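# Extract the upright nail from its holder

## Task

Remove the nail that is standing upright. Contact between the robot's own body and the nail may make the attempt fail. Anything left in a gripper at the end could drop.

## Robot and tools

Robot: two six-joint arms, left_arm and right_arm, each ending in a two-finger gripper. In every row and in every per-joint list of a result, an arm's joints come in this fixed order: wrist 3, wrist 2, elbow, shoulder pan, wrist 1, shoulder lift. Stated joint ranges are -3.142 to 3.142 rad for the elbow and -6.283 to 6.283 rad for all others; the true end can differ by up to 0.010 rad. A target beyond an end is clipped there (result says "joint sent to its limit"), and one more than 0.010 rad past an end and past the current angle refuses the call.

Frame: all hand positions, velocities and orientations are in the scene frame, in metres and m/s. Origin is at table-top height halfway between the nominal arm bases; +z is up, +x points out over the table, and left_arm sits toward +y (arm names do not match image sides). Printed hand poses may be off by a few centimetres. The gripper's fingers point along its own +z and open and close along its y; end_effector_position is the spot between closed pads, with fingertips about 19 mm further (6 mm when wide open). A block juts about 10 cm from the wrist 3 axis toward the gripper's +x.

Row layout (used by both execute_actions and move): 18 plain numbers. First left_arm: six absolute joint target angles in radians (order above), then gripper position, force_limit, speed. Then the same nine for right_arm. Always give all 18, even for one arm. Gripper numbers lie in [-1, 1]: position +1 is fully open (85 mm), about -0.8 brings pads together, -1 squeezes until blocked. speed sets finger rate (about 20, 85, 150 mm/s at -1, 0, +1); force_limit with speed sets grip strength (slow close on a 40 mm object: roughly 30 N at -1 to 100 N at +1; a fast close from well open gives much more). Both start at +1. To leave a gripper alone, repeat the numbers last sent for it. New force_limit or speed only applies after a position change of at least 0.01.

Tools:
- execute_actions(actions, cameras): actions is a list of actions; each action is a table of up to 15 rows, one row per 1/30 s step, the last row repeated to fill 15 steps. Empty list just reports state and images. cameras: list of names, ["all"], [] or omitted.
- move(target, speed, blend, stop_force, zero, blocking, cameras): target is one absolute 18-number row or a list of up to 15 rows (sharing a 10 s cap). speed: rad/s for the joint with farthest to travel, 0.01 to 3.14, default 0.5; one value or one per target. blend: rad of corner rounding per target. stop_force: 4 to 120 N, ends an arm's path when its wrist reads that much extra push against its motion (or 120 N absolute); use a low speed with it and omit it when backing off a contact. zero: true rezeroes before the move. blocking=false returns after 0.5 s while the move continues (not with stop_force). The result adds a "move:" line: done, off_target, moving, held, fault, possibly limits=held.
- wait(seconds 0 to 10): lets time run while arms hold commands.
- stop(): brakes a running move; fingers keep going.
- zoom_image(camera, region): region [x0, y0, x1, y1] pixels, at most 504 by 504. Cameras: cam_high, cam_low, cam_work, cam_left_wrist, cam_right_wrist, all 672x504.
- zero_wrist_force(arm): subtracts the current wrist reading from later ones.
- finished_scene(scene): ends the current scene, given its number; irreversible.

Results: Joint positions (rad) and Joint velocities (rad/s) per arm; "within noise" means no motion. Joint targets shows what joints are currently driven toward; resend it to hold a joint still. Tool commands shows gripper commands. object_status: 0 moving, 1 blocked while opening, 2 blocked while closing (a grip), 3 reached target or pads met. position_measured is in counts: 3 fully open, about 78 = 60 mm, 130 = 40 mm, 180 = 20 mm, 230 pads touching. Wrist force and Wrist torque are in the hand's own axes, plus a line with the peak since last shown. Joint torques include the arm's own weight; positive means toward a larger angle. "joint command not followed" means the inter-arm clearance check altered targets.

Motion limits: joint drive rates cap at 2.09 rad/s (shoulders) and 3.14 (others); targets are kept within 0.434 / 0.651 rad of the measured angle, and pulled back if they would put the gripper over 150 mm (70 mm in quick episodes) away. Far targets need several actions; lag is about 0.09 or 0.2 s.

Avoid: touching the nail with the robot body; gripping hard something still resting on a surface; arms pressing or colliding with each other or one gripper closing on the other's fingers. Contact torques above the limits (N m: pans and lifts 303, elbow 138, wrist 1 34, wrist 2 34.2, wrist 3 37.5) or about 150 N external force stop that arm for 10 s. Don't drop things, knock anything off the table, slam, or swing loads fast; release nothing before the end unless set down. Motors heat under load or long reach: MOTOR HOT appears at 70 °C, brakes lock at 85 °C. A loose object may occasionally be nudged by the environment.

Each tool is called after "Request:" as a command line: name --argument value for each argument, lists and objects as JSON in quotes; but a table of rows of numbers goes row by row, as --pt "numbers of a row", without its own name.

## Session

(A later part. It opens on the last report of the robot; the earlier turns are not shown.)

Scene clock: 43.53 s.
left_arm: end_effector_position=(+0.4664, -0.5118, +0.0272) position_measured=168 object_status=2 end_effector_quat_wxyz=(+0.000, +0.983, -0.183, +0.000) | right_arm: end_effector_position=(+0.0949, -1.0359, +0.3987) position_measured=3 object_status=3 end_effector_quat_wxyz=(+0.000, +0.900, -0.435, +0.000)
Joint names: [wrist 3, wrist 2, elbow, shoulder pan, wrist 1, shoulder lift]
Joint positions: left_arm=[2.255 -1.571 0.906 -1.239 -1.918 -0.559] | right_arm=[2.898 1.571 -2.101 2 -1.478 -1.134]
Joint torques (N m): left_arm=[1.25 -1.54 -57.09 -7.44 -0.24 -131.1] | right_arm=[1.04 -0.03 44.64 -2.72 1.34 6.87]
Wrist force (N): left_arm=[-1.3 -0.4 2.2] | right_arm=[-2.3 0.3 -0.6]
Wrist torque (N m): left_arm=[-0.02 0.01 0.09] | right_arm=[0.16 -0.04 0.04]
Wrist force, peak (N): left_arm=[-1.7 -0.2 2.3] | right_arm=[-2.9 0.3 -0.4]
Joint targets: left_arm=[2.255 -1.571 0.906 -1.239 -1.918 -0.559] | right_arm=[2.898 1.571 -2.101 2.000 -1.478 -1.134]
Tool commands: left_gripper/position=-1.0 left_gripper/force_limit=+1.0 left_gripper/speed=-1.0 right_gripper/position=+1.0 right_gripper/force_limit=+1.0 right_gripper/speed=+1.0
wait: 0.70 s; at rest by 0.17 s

Request:
move --target '[2.2545,-1.5708,0.8620,-1.2385,-1.8286,-0.6042,-1,1,-1,2.898,1.5708,-2.1010,2.0,-1.4777,-1.1337,1,1,1]' --speed 0.06 --cameras '["cam_left_wrist","cam_high","cam_low"]'

Request:
zoom_image --camera "cam_high" --region '[40, 200, 160, 350]'

Request:
zoom_image --camera "cam_low" --region '[0, 60, 160, 240]'

Scene clock: 45.70 s.
left_arm: end_effector_position=(+0.4664, -0.5118, +0.0990) position_measured=168 object_status=2 end_effector_quat_wxyz=(+0.000, +0.983, -0.183, +0.000) | right_arm: end_effector_position=(+0.0949, -1.0359, +0.3987) position_measured=3 object_status=3 end_effector_quat_wxyz=(+0.000, +0.900, -0.435, +0.000)
Joint names: [wrist 3, wrist 2, elbow, shoulder pan, wrist 1, shoulder lift]
Joint positions: left_arm=[2.255 -1.571 0.862 -1.239 -1.829 -0.604] | right_arm=[2.898 1.571 -2.101 2 -1.478 -1.134]
Joint torques (N m): left_arm=[1.82 -1.09 -58.71 -5.2 -0.07 -135.2] | right_arm=[1.06 -0.31 44.27 -0.88 1.45 8.27]
Wrist force (N): left_arm=[-1.6 -0.6 3.5] | right_arm=[-2.3 0.3 -0.5]
Wrist torque (N m): left_arm=[-0.08 0.15 0.09] | right_arm=[0.16 -0.05 0.04]
Wrist force, peak (N): left_arm=[-1.6 -0.6 3.5] | right_arm=[-2.7 0.6 -0.8]
Joint targets: left_arm=[2.255 -1.571 0.862 -1.239 -1.829 -0.604] | right_arm=[2.898 1.571 -2.101 2.000 -1.478 -1.134]
move: done
Images, in order (width x height): cam_high 672x504, cam_low 672x504, cam_left_wrist 672x504.

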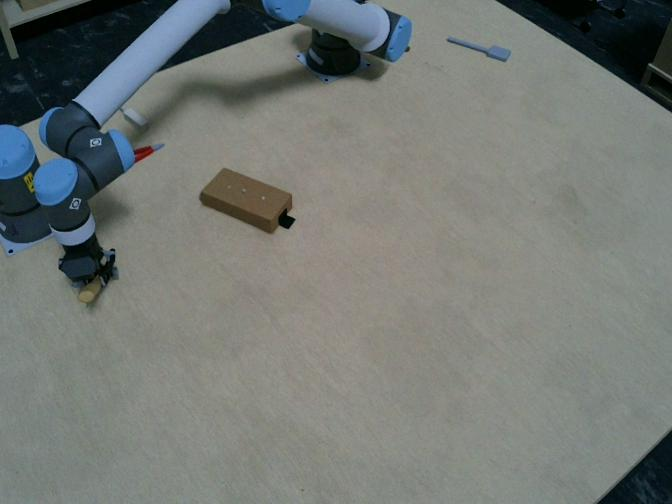

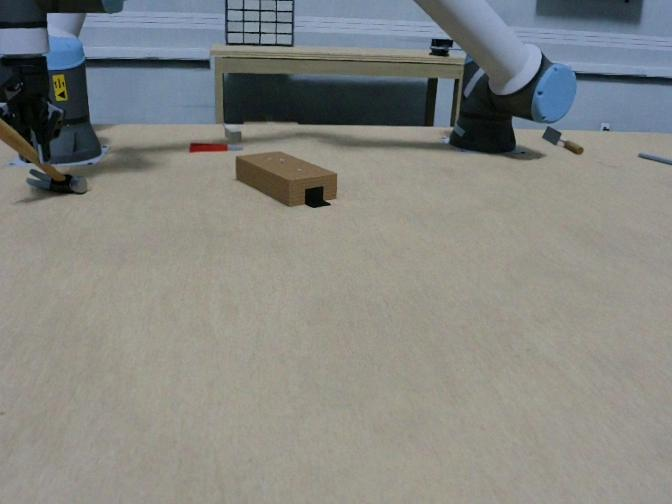

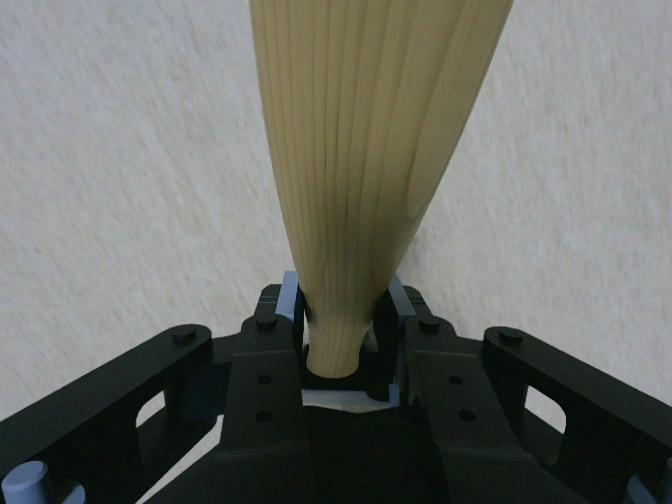

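Scaled by 3.360 from the camera's 672x504 image, which has a finer 960x720 frame.

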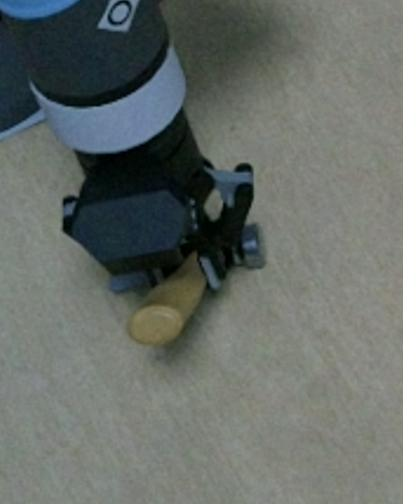

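Scaled by 2.800 from the camera's 672x504 image, which has a finer 960x720 frame.

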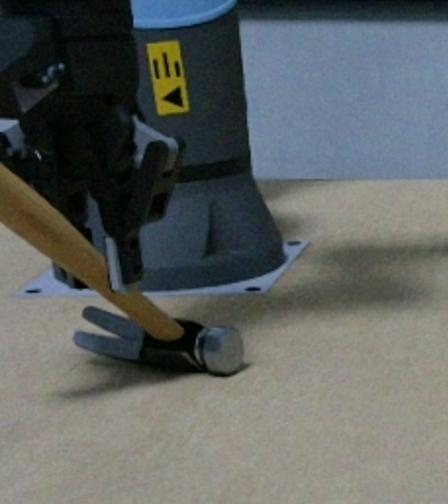

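Request:
move --target '[2.2545,-1.5708,0.7363,-1.2385,-1.6562,-0.6509,-1,1,-1,2.898,1.5708,-2.1010,2.0,-1.4777,-1.1337,1,1,1]' --speed 0.08 --cameras '["cam_left_wrist","cam_high","cam_low"]'

Request:
zoom_image --camera "cam_low" --region '[0, 20, 160, 220]'

Request:
zoom_image --camera "cam_high" --region '[40, 180, 160, 330]'

Scene clock: 48.67 s.
left_arm: end_effector_position=(+0.4664, -0.5118, +0.2192) position_measured=168 object_status=2 end_effector_quat_wxyz=(+0.000, +0.983, -0.183, +0.000) | right_arm: end_effector_position=(+0.0949, -1.0359, +0.3987) position_measured=3 object_status=3 end_effector_quat_wxyz=(+0.000, +0.900, -0.435, +0.000)
Joint names: [wrist 3, wrist 2, elbow, shoulder pan, wrist 1, shoulder lift]
Joint positions: left_arm=[2.255 -1.571 0.736 -1.239 -1.656 -0.651] | right_arm=[2.898 1.571 -2.101 2 -1.478 -1.134]
Joint torques (N m): left_arm=[0.81 -1.36 -61.8 -1.35 -0.52 -133.11] | right_arm=[0.7 -0.55 44.1 0.05 1.72 8.98]
Wrist force (N): left_arm=[-0.2 -0.5 4.6] | right_arm=[-2.7 0.3 -0.3]
Wrist torque (N m): left_arm=[-0.08 0.23 0.08] | right_arm=[0.15 0.01 0.04]
Wrist force, peak (N): left_arm=[-0.3 -0.4 5.4] | right_arm=[-2.7 0.3 -0.7]
Joint targets: left_arm=[2.255 -1.571 0.736 -1.239 -1.656 -0.651] | right_arm=[2.898 1.571 -2.101 2.000 -1.478 -1.134]
move: done
Images, in order (width x height): cam_high 672x504, cam_low 672x504, cam_left_wrist 672x504.

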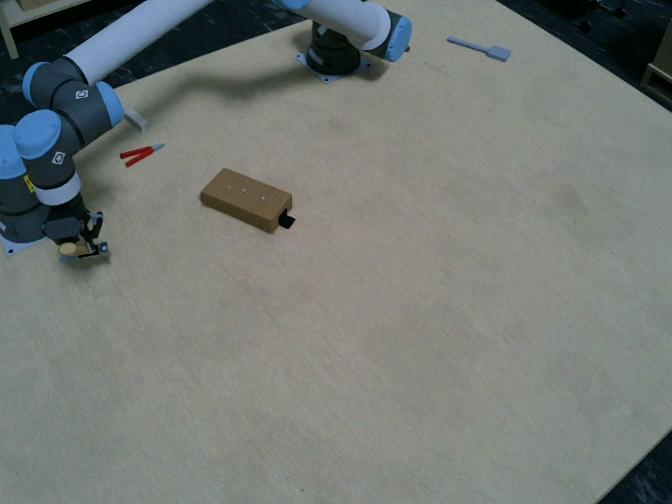

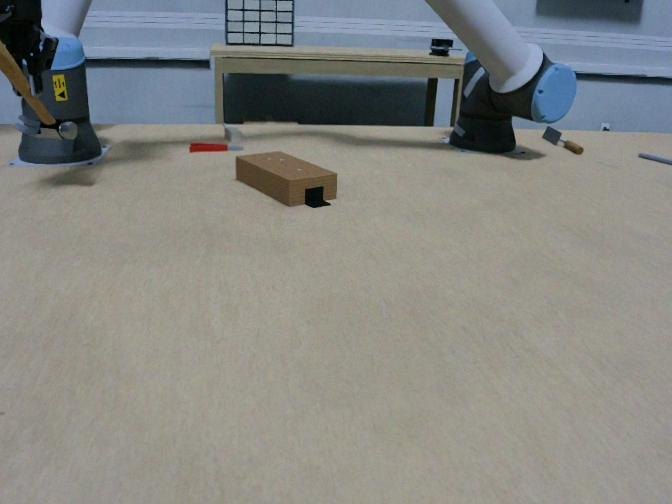

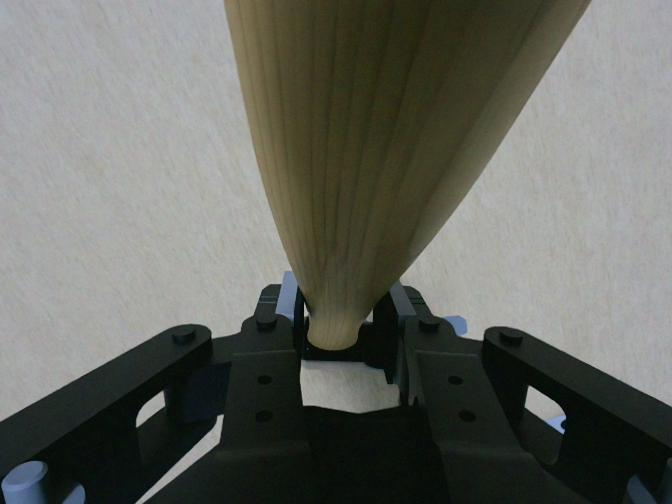

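Scaled by 2.520 from the camera's 672x504 image, which has a finer 960x720 frame.

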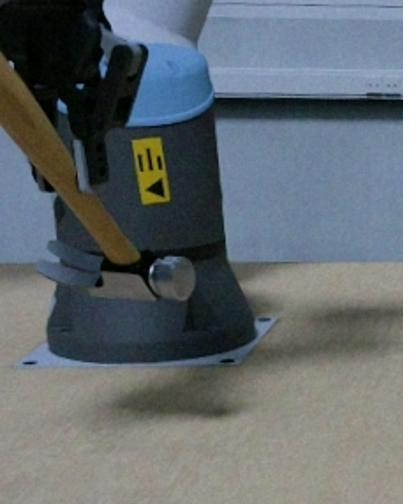

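Scaled by 3.360 from the camera's 672x504 image, which has a finer 960x720 frame.

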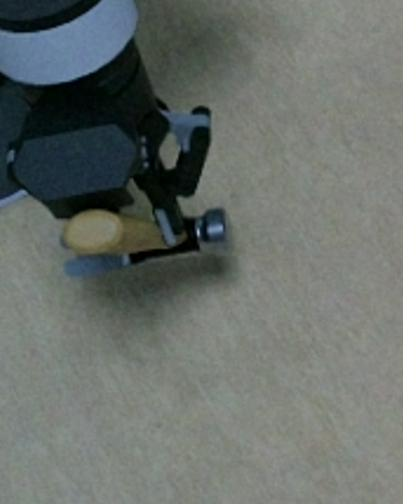

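Request:
move --pt "2.2545 -1.5708 0.3904 -1.2385 -1.3447 -0.6165 -1 1 -1 2.898 1.5708 -2.1010 2.0 -1.4777 -1.1337 1 1 1" --pt "4.7124 -1.5708 1.9975 -0.7315 -1.9459 -1.6224 -1 1 -1 2.898 1.5708 -2.1010 2.0 -1.4777 -1.1337 1 1 1" --speed '[0.3,0.7]' --cameras '["all"]'

Request:
zoom_image --camera "cam_low" --region '[400, 0, 640, 200]'

Scene clock: 55.20 s.
left_arm: end_effector_position=(+0.5091, +0.2584, +0.2993) position_measured=168 object_status=2 end_effector_quat_wxyz=(+0.000, -0.400, +0.917, +0.000) | right_arm: end_effector_position=(+0.0949, -1.0359, +0.3987) position_measured=3 object_status=3 end_effector_quat_wxyz=(+0.000, +0.900, -0.435, +0.000)
Joint names: [wrist 3, wrist 2, elbow, shoulder pan, wrist 1, shoulder lift]
Joint positions: left_arm=[4.712 -1.571 1.997 -0.732 -1.946 -1.622] | right_arm=[2.898 1.571 -2.101 2 -1.478 -1.134]
Joint torques (N m): left_arm=[2.55 -1.41 -42.14 15.02 -10.1 -55.03] | right_arm=[0.51 -1.56 43.74 4.53 1.98 9.04]
Wrist force (N): left_arm=[-0.6 -0.5 4.8] | right_arm=[-2.5 0.3 -0.6]
Wrist torque (N m): left_arm=[-0.09 0.19 0.04] | right_arm=[0.16 -0.02 0.04]
Wrist force, peak (N): left_arm=[-2.0 2.6 6.6] | right_arm=[-2.7 0.8 -0.7]
Joint targets: left_arm=[4.712 -1.571 1.998 -0.732 -1.946 -1.622] | right_arm=[2.898 1.571 -2.101 2.000 -1.478 -1.134]
move: done

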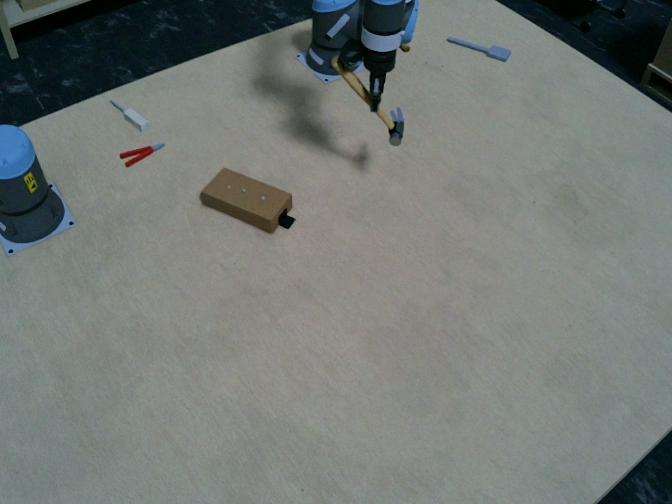

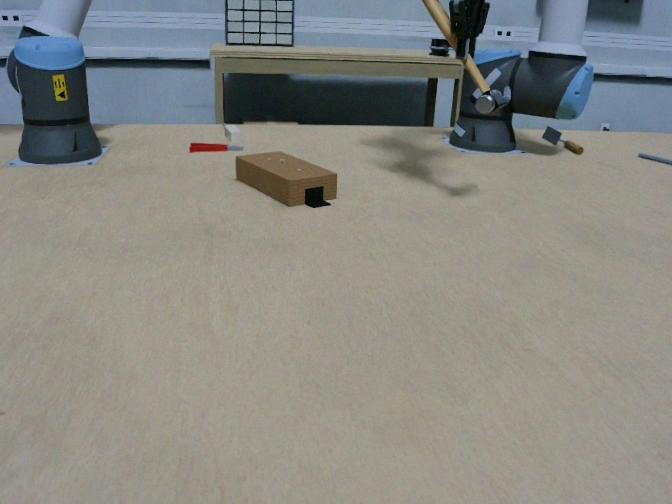

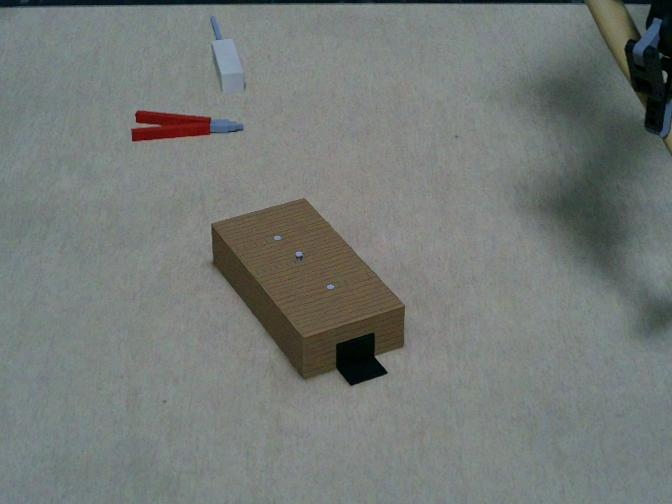

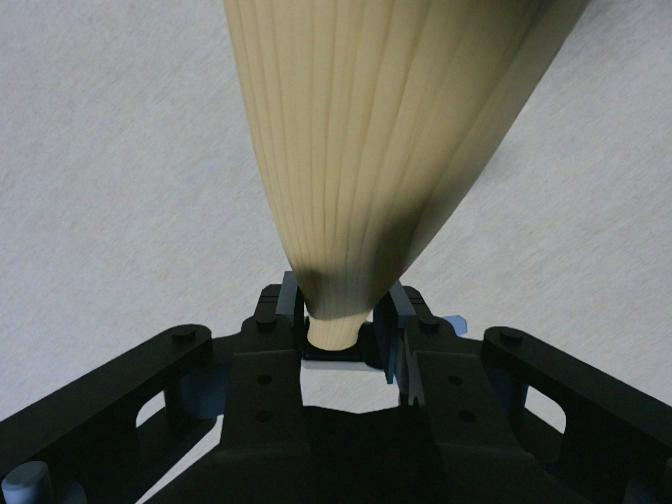

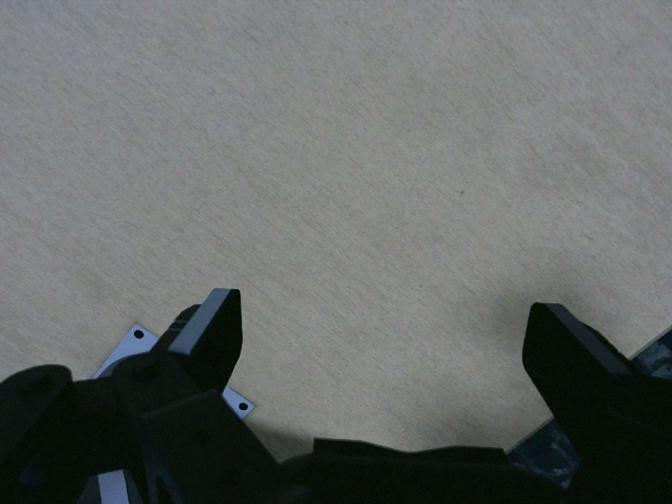

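Scaled by 2.100 from the camera's 672x504 image, which has a finer 960x720 frame.

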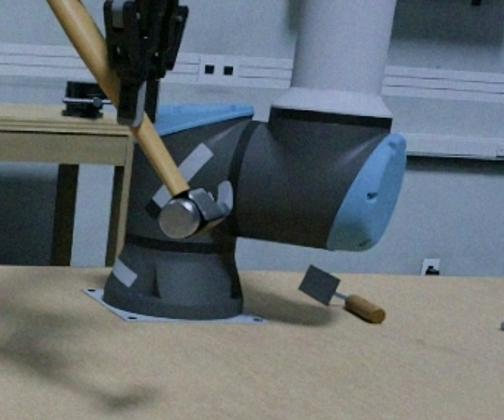

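Request:
move --target '[4.7124,-1.5708,2.1112,-0.7315,-2.0910,-1.5910,-1,1,-1,2.898,1.5708,-2.1010,2.0,-1.4777,-1.1337,1,1,1]' --speed 0.1

Request:
move --target '[4.7124,-1.5708,2.1748,-0.7315,-2.2891,-1.4565,-1,1,-1,2.898,1.5708,-2.1010,2.0,-1.4777,-1.1337,1,1,1]' --speed 0.05 --stop_force 5 --cameras '["cam_left_wrist","cam_high","cam_low"]'

Request:
zoom_image --camera "cam_low" --region '[400, 0, 560, 240]'

Scene clock: 57.80 s.
left_arm: end_effector_position=(+0.4969, +0.2698, +0.2253) position_measured=168 object_status=2 end_effector_quat_wxyz=(+0.000, -0.399, +0.917, +0.000) | right_arm: end_effector_position=(+0.0949, -1.0359, +0.3987) position_measured=3 object_status=3 end_effector_quat_wxyz=(+0.000, +0.900, -0.435, +0.000)
Joint names: [wrist 3, wrist 2, elbow, shoulder pan, wrist 1, shoulder lift]
Joint positions: left_arm=[4.712 -1.571 2.111 -0.731 -2.091 -1.591] | right_arm=[2.898 1.571 -2.101 2 -1.478 -1.134]
Joint torques (N m): left_arm=[1.95 -1.14 -38.86 13.26 -9.83 -23.75] | right_arm=[0.38 -1.74 43.58 4.38 2.16 11.38]
Wrist force (N): left_arm=[-0.5 -0.4 4.8] | right_arm=[-2.2 0.2 -0.4]
Wrist torque (N m): left_arm=[-0.06 0.23 0.07] | right_arm=[0.15 -0.07 0.04]
Wrist force, peak (N): left_arm=[-0.6 -0.2 5.8] | right_arm=[-3.0 0.4 -0.9]
Joint targets: left_arm=[4.712 -1.571 2.111 -0.732 -2.091 -1.591] | right_arm=[2.898 1.571 -2.101 2.000 -1.478 -1.134]
move: done

Scene clock: 62.60 s.
left_arm: end_effector_position=(+0.5091, +0.2585, +0.1293) position_measured=168 object_status=2 end_effector_quat_wxyz=(+0.000, -0.399, +0.917, +0.000) | right_arm: end_effector_position=(+0.0949, -1.0359, +0.3987) position_measured=3 object_status=3 end_effector_quat_wxyz=(+0.000, +0.900, -0.435, +0.000)
Joint names: [wrist 3, wrist 2, elbow, shoulder pan, wrist 1, shoulder lift]
Joint positions: left_arm=[4.712 -1.571 2.175 -0.731 -2.289 -1.456] | right_arm=[2.898 1.571 -2.101 2 -1.478 -1.134]
Joint torques (N m): left_arm=[1.48 -0.82 -36.2 8.43 -9.34 -32.07] | right_arm=[-0.19 -2.19 42.18 6.85 2.17 11.01]
Wrist force (N): left_arm=[-0.1 -0.6 4.7] | right_arm=[-2.0 0.1 -0.6]
Wrist torque (N m): left_arm=[-0.08 0.15 0.07] | right_arm=[0.11 -0.10 0.04]
Wrist force, peak (N): left_arm=[-0.3 -0.3 5.5] | right_arm=[-2.8 0.4 -0.5]
Joint targets: left_arm=[4.712 -1.571 2.175 -0.732 -2.289 -1.457] | right_arm=[2.898 1.571 -2.101 2.000 -1.478 -1.134]
move: done
Images, in order (width x height): cam_high 672x504, cam_low 672x504, cam_left_wrist 672x504.

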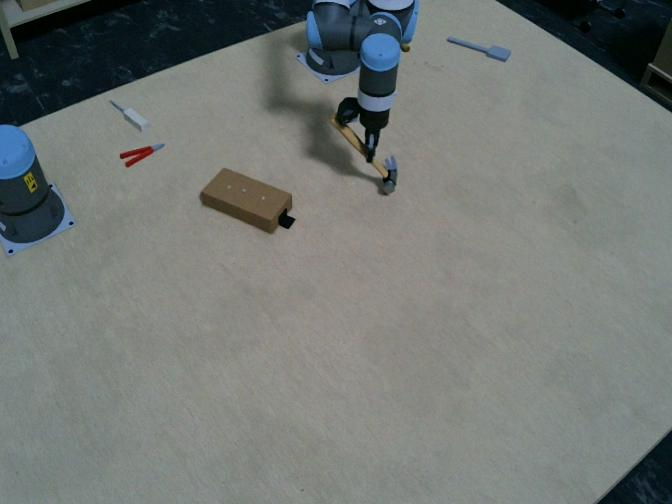

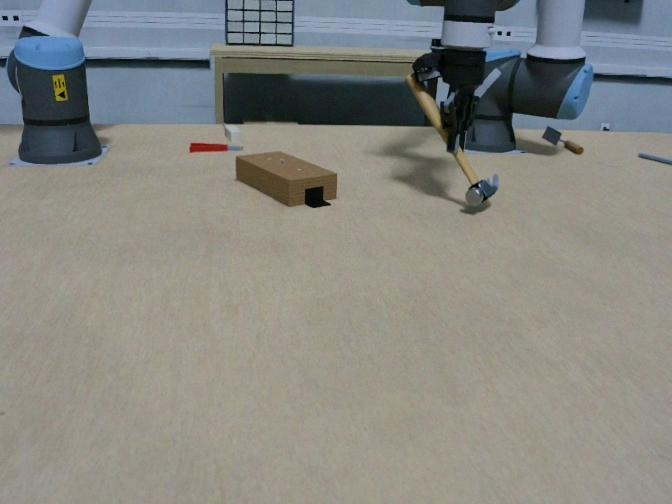

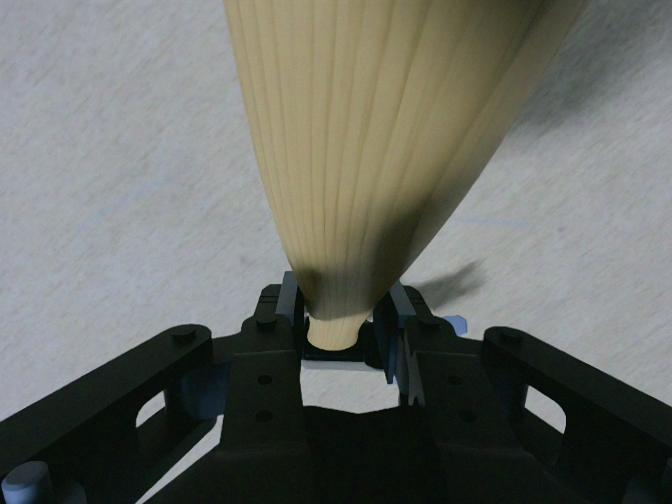

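Scaled by 2.100 from the camera's 672x504 image, which has a finer 960x720 frame.

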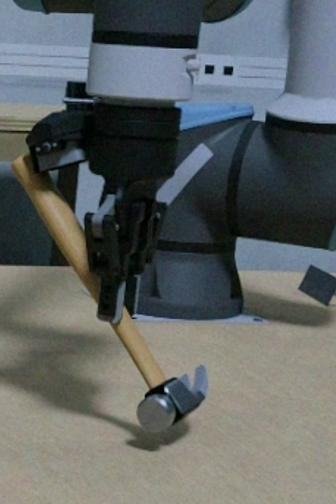

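Request:
move --target '[4.7124,-1.5708,2.2046,-0.7315,-2.3742,-1.4012,-1,1,-1,2.898,1.5708,-2.1010,2.0,-1.4777,-1.1337,1,1,1]' --speed 0.03 --stop_force 5 --cameras '["cam_left_wrist","cam_high","cam_low"]'

Request:
zoom_image --camera "cam_low" --region '[400, 0, 560, 240]'

Scene clock: 65.70 s.
left_arm: end_effector_position=(+0.5094, +0.2582, +0.1100) position_measured=168 object_status=2 end_effector_quat_wxyz=(+0.000, -0.399, +0.917, +0.000) | right_arm: end_effector_position=(+0.0949, -1.0359, +0.3987) position_measured=3 object_status=3 end_effector_quat_wxyz=(+0.000, +0.900, -0.435, +0.000)
Joint names: [wrist 3, wrist 2, elbow, shoulder pan, wrist 1, shoulder lift]
Joint positions: left_arm=[4.712 -1.571 2.189 -0.731 -2.33 -1.43] | right_arm=[2.898 1.571 -2.101 2 -1.478 -1.134]
Joint torques (N m): left_arm=[1.63 -1.11 -46.45 8.18 -0.67 -62.17] | right_arm=[-0.28 -2.08 41.28 7.51 2.26 10.93]
Wrist force (N): left_arm=[-0.9 -0.3 3.1] | right_arm=[-2.6 0.3 -0.9]
Wrist torque (N m): left_arm=[-0.02 -0.06 0.07] | right_arm=[0.15 0.01 0.04]
Wrist force, peak (N): left_arm=[-0.2 -0.4 5.2] | right_arm=[-2.9 0.5 -0.6]
Joint targets: left_arm=[4.712 -1.571 2.189 -0.731 -2.330 -1.430] | right_arm=[2.898 1.571 -2.101 2.000 -1.478 -1.134]
move: contact (left_arm); left_arm: the wrist 1 is farthest, 0.044 rad from its target
Images, in order (width x height): cam_high 672x504, cam_low 672x504, cam_left_wrist 672x504.

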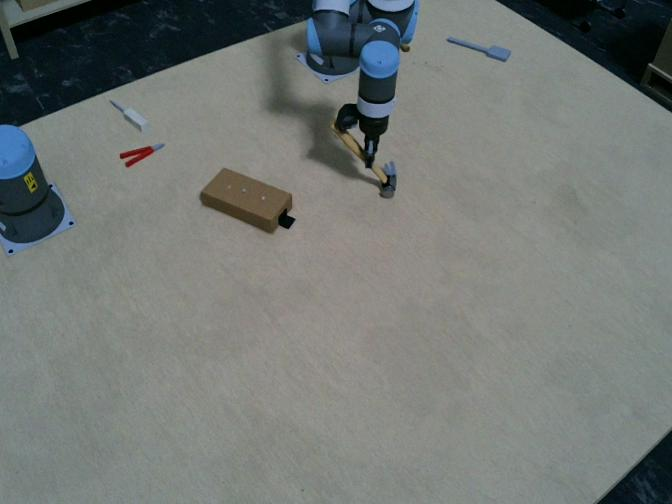

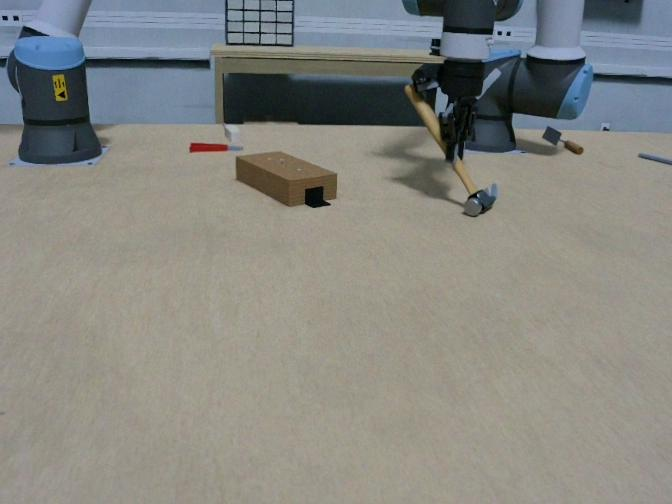

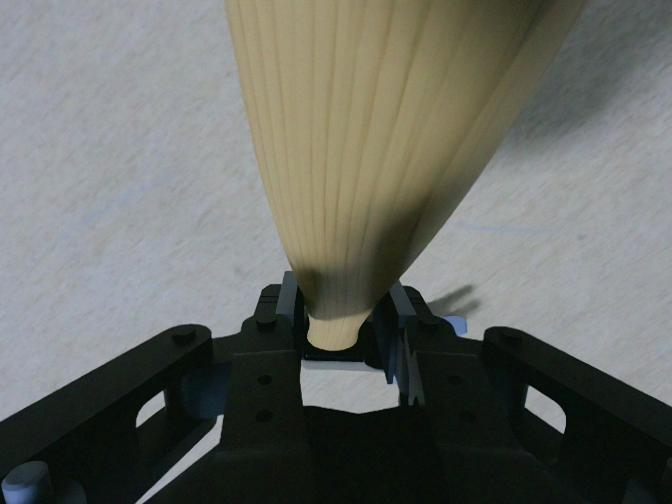

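Scaled by 2.100 from the camera's 672x504 image, which has a finer 960x720 frame.

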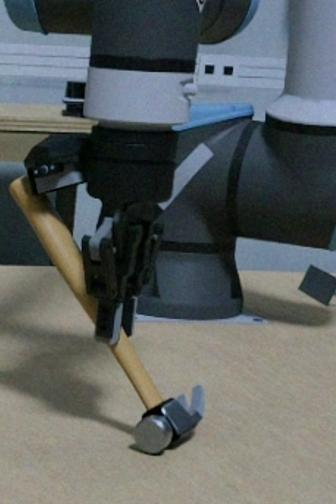

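Request:
move --pt "4.7762 -1.5708 2.1561 -0.6677 -2.2941 -1.4328 -1 1 -1 2.898 1.5708 -2.1010 2.0 -1.4777 -1.1337 1 1 1" --pt "4.8306 -1.5708 2.1307 -0.6132 -2.2813 -1.4202 -1 1 -1 2.898 1.5708 -2.1010 2.0 -1.4777 -1.1337 1 1 1" --speed 0.06 --blend 0.02 --stop_force 35 --cameras '["cam_left_wrist","cam_high","cam_low"]'

Request:
zoom_image --camera "cam_low" --region '[420, 0, 580, 240]'

Scene clock: 69.27 s.
left_arm: end_effector_position=(+0.5600, +0.3134, +0.1298) position_measured=168 object_status=2 end_effector_quat_wxyz=(+0.000, -0.400, +0.917, +0.000) | right_arm: end_effector_position=(+0.0949, -1.0359, +0.3987) position_measured=3 object_status=3 end_effector_quat_wxyz=(+0.000, +0.900, -0.435, +0.000)
Joint names: [wrist 3, wrist 2, elbow, shoulder pan, wrist 1, shoulder lift]
Joint positions: left_arm=[4.831 -1.571 2.131 -0.613 -2.281 -1.42] | right_arm=[2.898 1.571 -2.101 2 -1.478 -1.134]
Joint torques (N m): left_arm=[1.99 -0.81 -49.24 13.99 -0.76 -35.63] | right_arm=[-0.87 -2.12 41.03 11.42 2.58 11.7]
Wrist force (N): left_arm=[0.1 -0.4 4.8] | right_arm=[-2.1 0.3 -0.7]
Wrist torque (N m): left_arm=[-0.09 0.07 0.10] | right_arm=[0.15 -0.08 0.03]
Wrist force, peak (N): left_arm=[-0.3 -0.8 5.2] | right_arm=[-3.0 0.4 -0.7]
Joint targets: left_arm=[4.831 -1.571 2.131 -0.613 -2.281 -1.420] | right_arm=[2.898 1.571 -2.101 2.000 -1.478 -1.134]
move: done
Images, in order (width x height): cam_high 672x504, cam_low 672x504, cam_left_wrist 672x504.

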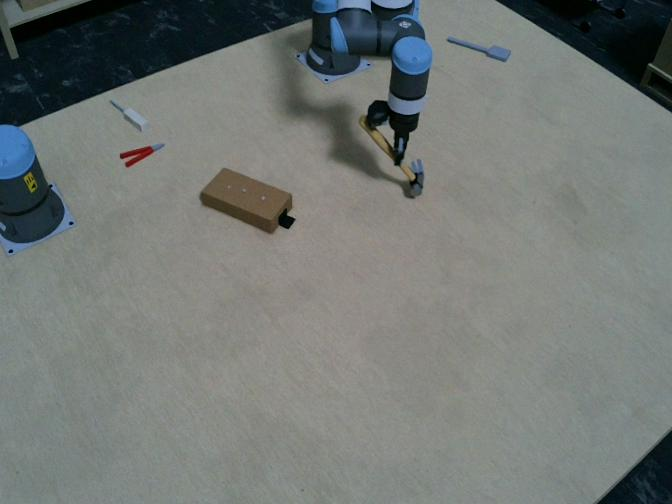

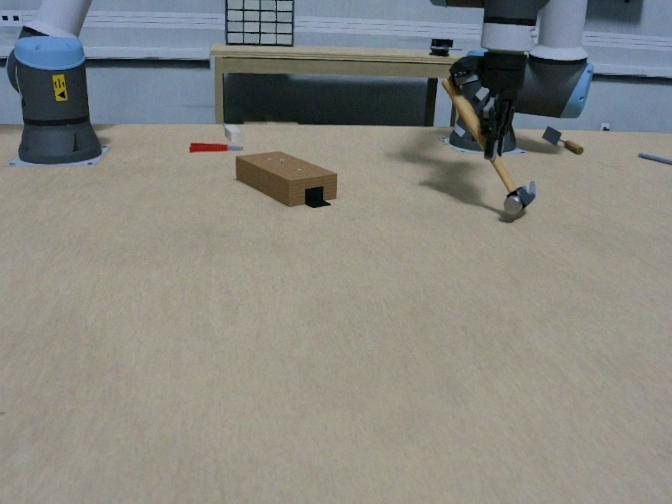

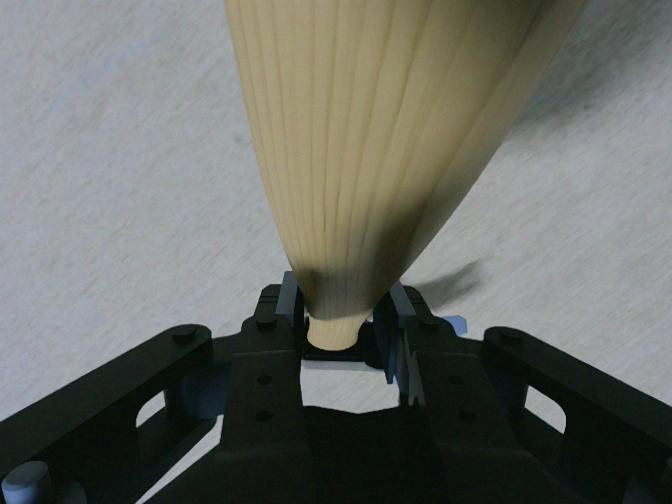

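Scaled by 2.100 from the camera's 672x504 image, which has a finer 960x720 frame.

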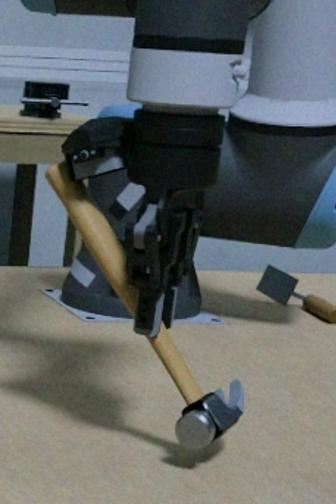

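Request:
move --pt "4.8306 -1.5708 2.0166 -0.6132 -1.9904 -1.5970 -1 1 -1 2.898 1.5708 -2.1010 2.0 -1.4777 -1.1337 1 1 1" --pt "4.8306 -0.85 2.0166 -0.6132 -1.9904 -1.5970 -1 1 -1 2.898 1.5708 -2.1010 2.0 -1.4777 -1.1337 1 1 1" --speed 0.25 --cameras '["cam_left_wrist","cam_high","cam_low"]'

Request:
zoom_image --camera "cam_low" --region '[420, 0, 670, 200]'

Scene clock: 75.20 s.
left_arm: end_effector_position=(+0.6549, +0.4761, +0.3470) position_measured=168 object_status=2 end_effector_quat_wxyz=(+0.304, -0.374, +0.858, +0.178) | right_arm: end_effector_position=(+0.0949, -1.0359, +0.3987) position_measured=3 object_status=3 end_effector_quat_wxyz=(+0.000, +0.900, -0.435, +0.000)
Joint names: [wrist 3, wrist 2, elbow, shoulder pan, wrist 1, shoulder lift]
Joint positions: left_arm=[4.831 -0.85 2.017 -0.613 -1.99 -1.597] | right_arm=[2.898 1.571 -2.101 2 -1.478 -1.134]
Joint torques (N m): left_arm=[1.86 5.6 -47.79 2.57 -1.92 -57.85] | right_arm=[-0.95 -1.89 40.87 13.75 2.73 14.18]
Wrist force (N): left_arm=[2.8 -0.4 3.2] | right_arm=[-2.5 0.5 -0.5]
Wrist torque (N m): left_arm=[-0.06 0.25 0.17] | right_arm=[0.18 -0.01 0.04]
Wrist force, peak (N): left_arm=[-0.1 0.4 7.5] | right_arm=[-2.8 0.7 -0.7]
Joint targets: left_arm=[4.831 -0.850 2.017 -0.613 -1.990 -1.597] | right_arm=[2.898 1.571 -2.101 2.000 -1.478 -1.134]
move: done
Images, in order (width x height): cam_high 672x504, cam_low 672x504, cam_left_wrist 672x504.

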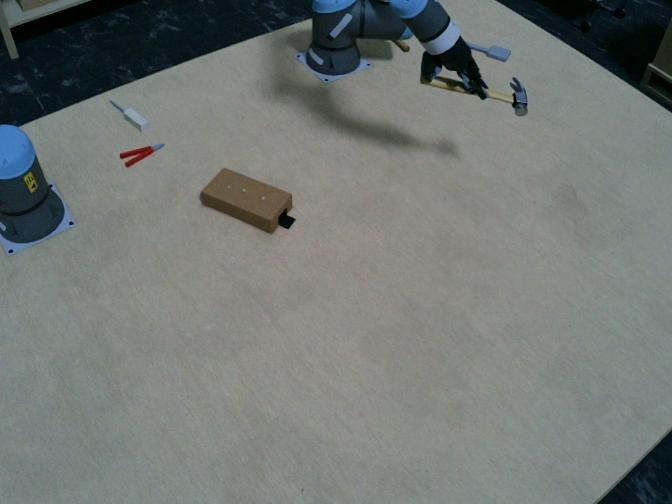

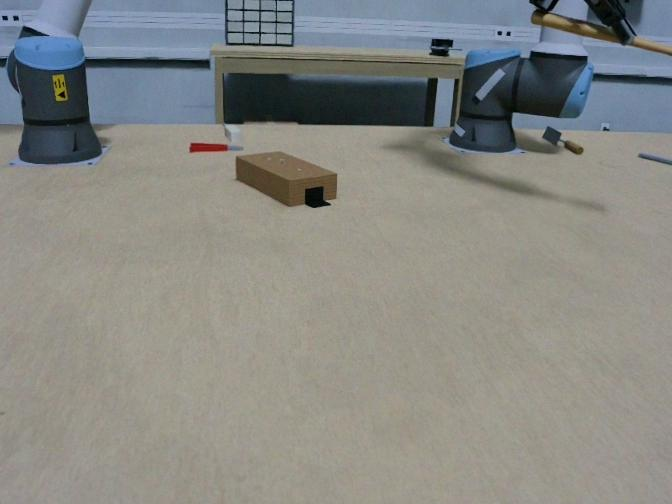

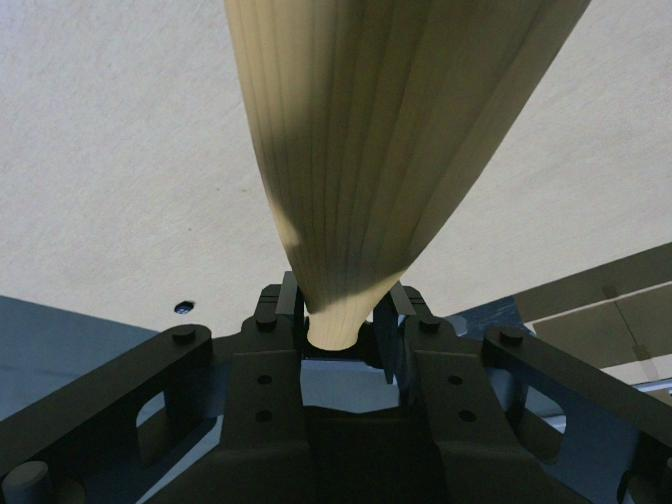

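Scaled by 2.016 from the camera's 672x504 image, which has a finer 960x720 frame.

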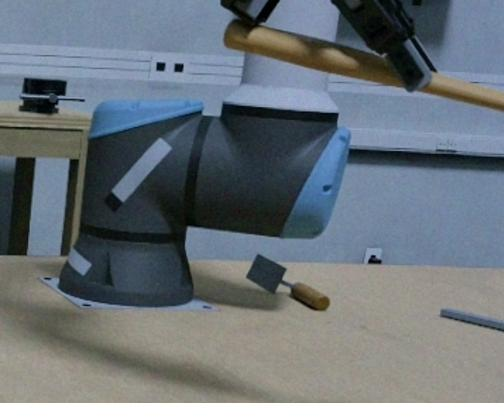

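Request:
move --target '[4.8306,-0.85,2.2188,-0.6132,-2.4570,-1.3326,-1,1,-1,2.898,1.5708,-2.1010,2.0,-1.4777,-1.1337,1,1,1]' --speed 0.25

Request:
move --target '[4.8306,-0.85,2.2487,-0.6132,-2.6056,-1.2139,-1,1,-1,2.898,1.5708,-2.1010,2.0,-1.4777,-1.1337,1,1,1]' --speed 0.04 --stop_force 5 --cameras '["cam_left_wrist","cam_high","cam_low"]'

Request:
zoom_image --camera "cam_low" --region '[460, 50, 670, 220]'

Request:
zoom_image --camera "cam_high" --region '[400, 40, 560, 200]'

Scene clock: 80.27 s.
left_arm: end_effector_position=(+0.6550, +0.4761, +0.1201) position_measured=168 object_status=2 end_effector_quat_wxyz=(+0.304, -0.374, +0.858, +0.178) | right_arm: end_effector_position=(+0.0949, -1.0359, +0.3987) position_measured=3 object_status=3 end_effector_quat_wxyz=(+0.000, +0.900, -0.435, +0.000)
Joint names: [wrist 3, wrist 2, elbow, shoulder pan, wrist 1, shoulder lift]
Joint positions: left_arm=[4.831 -0.85 2.219 -0.613 -2.457 -1.333] | right_arm=[2.898 1.571 -2.101 2 -1.478 -1.134]
Joint torques (N m): left_arm=[1.79 4.5 -28.37 -6.27 -10.65 -34.25] | right_arm=[-1.25 -2.1 41.62 15.62 3.06 15.09]
Wrist force (N): left_arm=[2.5 -0.6 2.8] | right_arm=[-2.3 0.6 -0.6]
Wrist torque (N m): left_arm=[-0.07 0.33 0.18] | right_arm=[0.21 -0.04 0.04]
Wrist force, peak (N): left_arm=[4.0 -0.3 4.4] | right_arm=[-2.9 0.5 -0.7]
Joint targets: left_arm=[4.831 -0.850 2.219 -0.613 -2.457 -1.333] | right_arm=[2.898 1.571 -2.101 2.000 -1.478 -1.134]
move: done

Scene clock: 84.83 s.
left_arm: end_effector_position=(+0.6550, +0.4761, +0.0501) position_measured=168 object_status=2 end_effector_quat_wxyz=(+0.304, -0.374, +0.858, +0.178) | right_arm: end_effector_position=(+0.0949, -1.0359, +0.3987) position_measured=3 object_status=3 end_effector_quat_wxyz=(+0.000, +0.900, -0.435, +0.000)
Joint names: [wrist 3, wrist 2, elbow, shoulder pan, wrist 1, shoulder lift]
Joint positions: left_arm=[4.831 -0.85 2.249 -0.613 -2.606 -1.214] | right_arm=[2.898 1.571 -2.101 2 -1.478 -1.134]
Joint torques (N m): left_arm=[1.12 2.87 -22.48 -9.6 -9.31 -36.73] | right_arm=[-1.78 -2.15 42.23 15.89 3.26 16.07]
Wrist force (N): left_arm=[0.7 0.6 -1.2] | right_arm=[-2.2 0.6 -0.7]
Wrist torque (N m): left_arm=[-0.02 0.03 0.06] | right_arm=[0.20 -0.07 0.05]
Wrist force, peak (N): left_arm=[2.5 -0.4 3.3] | right_arm=[-2.8 0.5 -0.6]
Joint targets: left_arm=[4.831 -0.850 2.249 -0.613 -2.606 -1.214] | right_arm=[2.898 1.571 -2.101 2.000 -1.478 -1.134]
move: done
Images, in order (width x height): cam_high 672x504, cam_low 672x504, cam_left_wrist 672x504.

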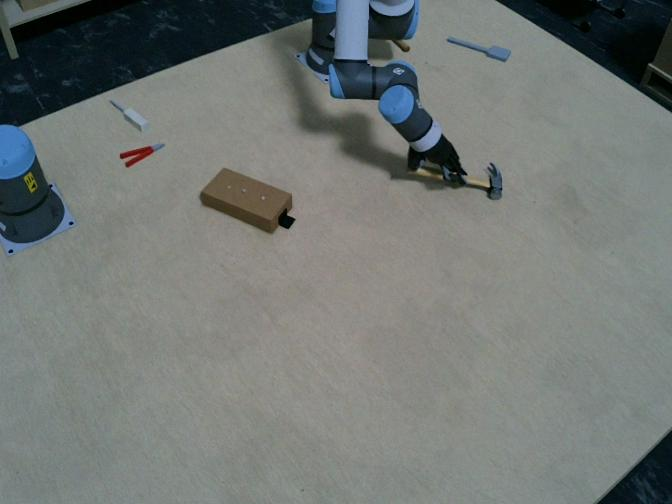

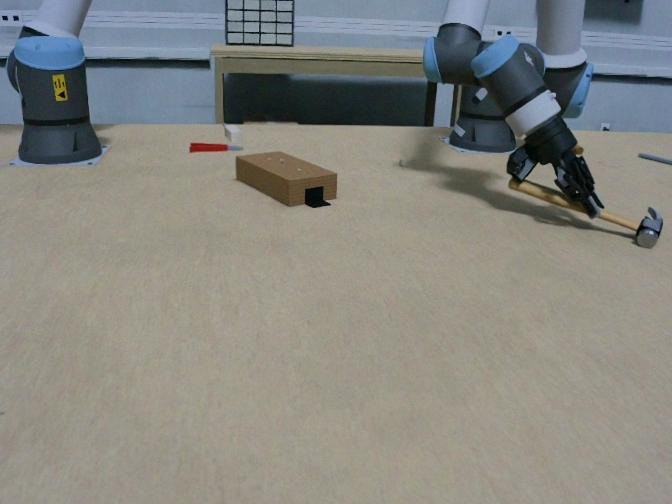

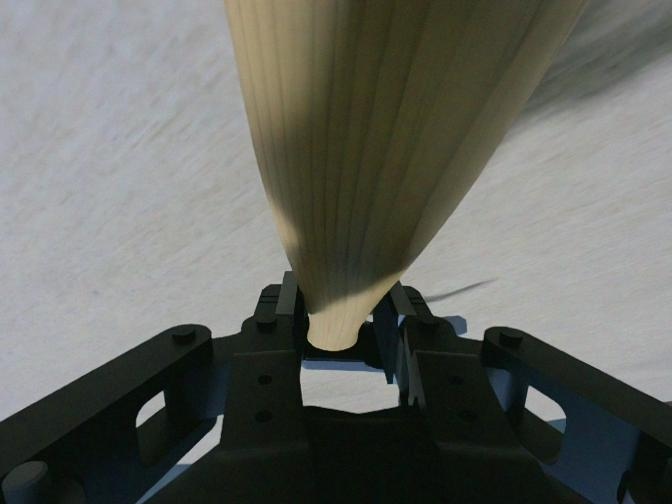

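Scaled by 2.400 from the camera's 672x504 image, which has a finer 960x720 frame.

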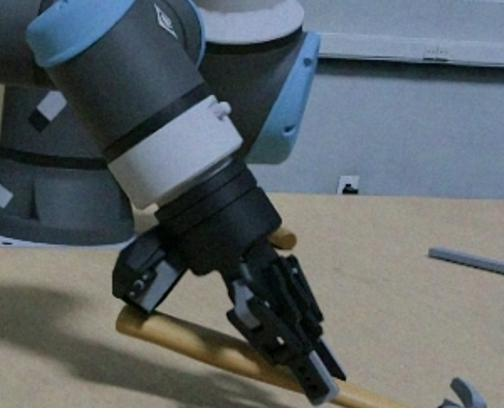

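Scaled by 3.150 from the camera's 672x504 image, which has a finer 960x720 frame.

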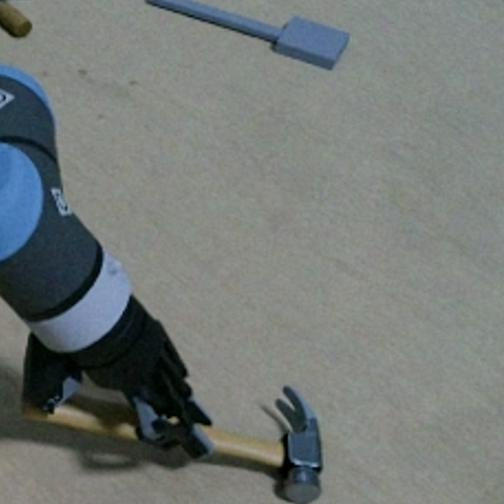

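Request:
move --target '[4.8306,-0.85,2.2520,-0.6132,-2.6308,-1.1920,-1,1,-1,2.898,1.5708,-2.1010,2.0,-1.4777,-1.1337,1,1,1]' --speed 0.02 --stop_force 12 --cameras '["cam_low"]'

Request:
zoom_image --camera "cam_low" --region '[480, 110, 670, 260]'

Scene clock: 87.23 s.
left_arm: end_effector_position=(+0.6550, +0.4761, +0.0381) position_measured=168 object_status=2 end_effector_quat_wxyz=(+0.304, -0.374, +0.858, +0.178) | right_arm: end_effector_position=(+0.0949, -1.0359, +0.3987) position_measured=3 object_status=3 end_effector_quat_wxyz=(+0.000, +0.900, -0.435, +0.000)
Joint names: [wrist 3, wrist 2, elbow, shoulder pan, wrist 1, shoulder lift]
Joint positions: left_arm=[4.831 -0.85 2.252 -0.613 -2.631 -1.192] | right_arm=[2.898 1.571 -2.101 2 -1.478 -1.134]
Joint torques (N m): left_arm=[1.4 2.16 -21.44 -9.46 -9.29 -37.61] | right_arm=[-1.62 -2.15 41.77 15.45 3.41 15.75]
Wrist force (N): left_arm=[0.2 1.1 -2.2] | right_arm=[-2.4 0.3 -0.8]
Wrist torque (N m): left_arm=[0.02 -0.12 0.02] | right_arm=[0.16 -0.03 0.04]
Wrist force, peak (N): left_arm=[0.9 1.3 -2.7] | right_arm=[-2.8 0.5 -0.4]
Joint targets: left_arm=[4.831 -0.850 2.252 -0.613 -2.631 -1.192] | right_arm=[2.898 1.571 -2.101 2.000 -1.478 -1.134]
move: done
Images, in order (width x height): cam_low 672x504.

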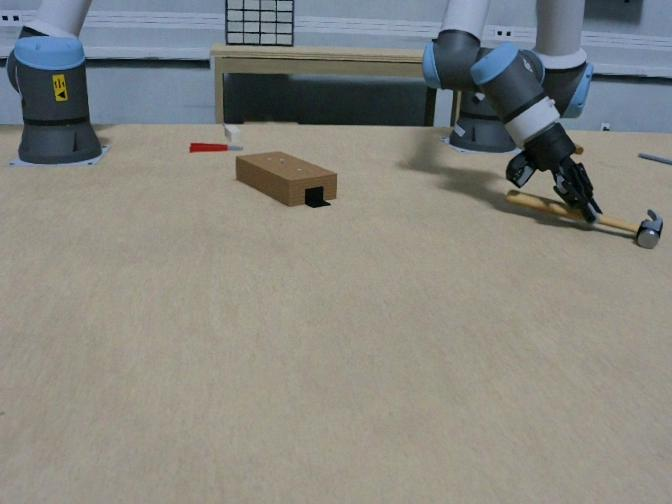

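Scaled by 2.653 from the camera's 672x504 image, which has a finer 960x720 frame.

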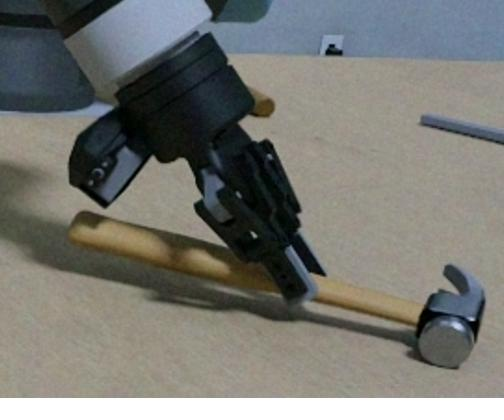

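Request:
move --target '[4.8306,-0.85,2.2540,-0.6132,-2.6475,-1.1773,-1,1,-1,2.898,1.5708,-2.1010,2.0,-1.4777,-1.1337,1,1,1]' --speed 0.02 --stop_force 10 --cameras '["cam_low"]'

Request:
zoom_image --camera "cam_low" --region '[480, 110, 670, 260]'

Scene clock: 89.20 s.
left_arm: end_effector_position=(+0.6550, +0.4761, +0.0301) position_measured=168 object_status=2 end_effector_quat_wxyz=(+0.304, -0.374, +0.858, +0.178) | right_arm: end_effector_position=(+0.0949, -1.0359, +0.3987) position_measured=3 object_status=3 end_effector_quat_wxyz=(+0.000, +0.900, -0.435, +0.000)
Joint names: [wrist 3, wrist 2, elbow, shoulder pan, wrist 1, shoulder lift]
Joint positions: left_arm=[4.831 -0.85 2.254 -0.613 -2.648 -1.177] | right_arm=[2.898 1.571 -2.101 2 -1.478 -1.134]
Joint torques (N m): left_arm=[1.44 0.98 -21.82 -8.25 -8.83 -38.33] | right_arm=[-1.59 -1.99 41.93 16.41 3.31 16.8]
Wrist force (N): left_arm=[0.4 1.3 -1.7] | right_arm=[-2.5 0.2 -0.6]
Wrist torque (N m): left_arm=[-0.02 -0.14 0.00] | right_arm=[0.14 -0.01 0.04]
Wrist force, peak (N): left_arm=[1.0 1.7 -2.2] | right_arm=[-2.9 0.6 -0.4]
Joint targets: left_arm=[4.831 -0.850 2.254 -0.613 -2.647 -1.177] | right_arm=[2.898 1.571 -2.101 2.000 -1.478 -1.134]
move: done
Images, in order (width x height): cam_low 672x504.

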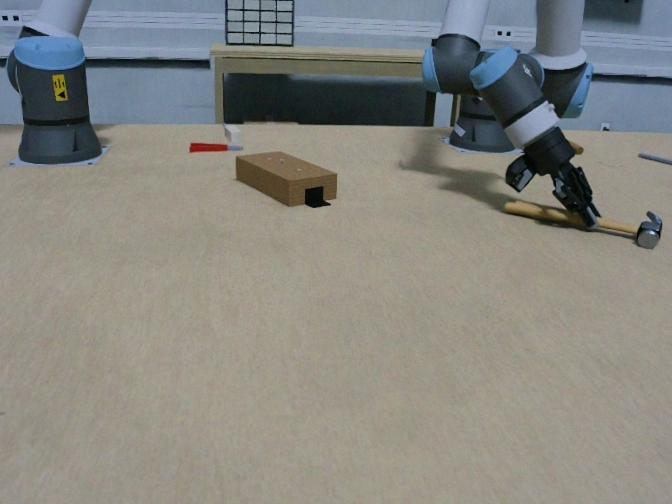

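Scaled by 2.653 from the camera's 672x504 image, which has a finer 960x720 frame.

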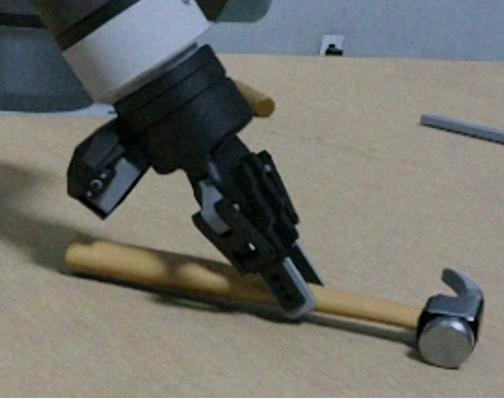

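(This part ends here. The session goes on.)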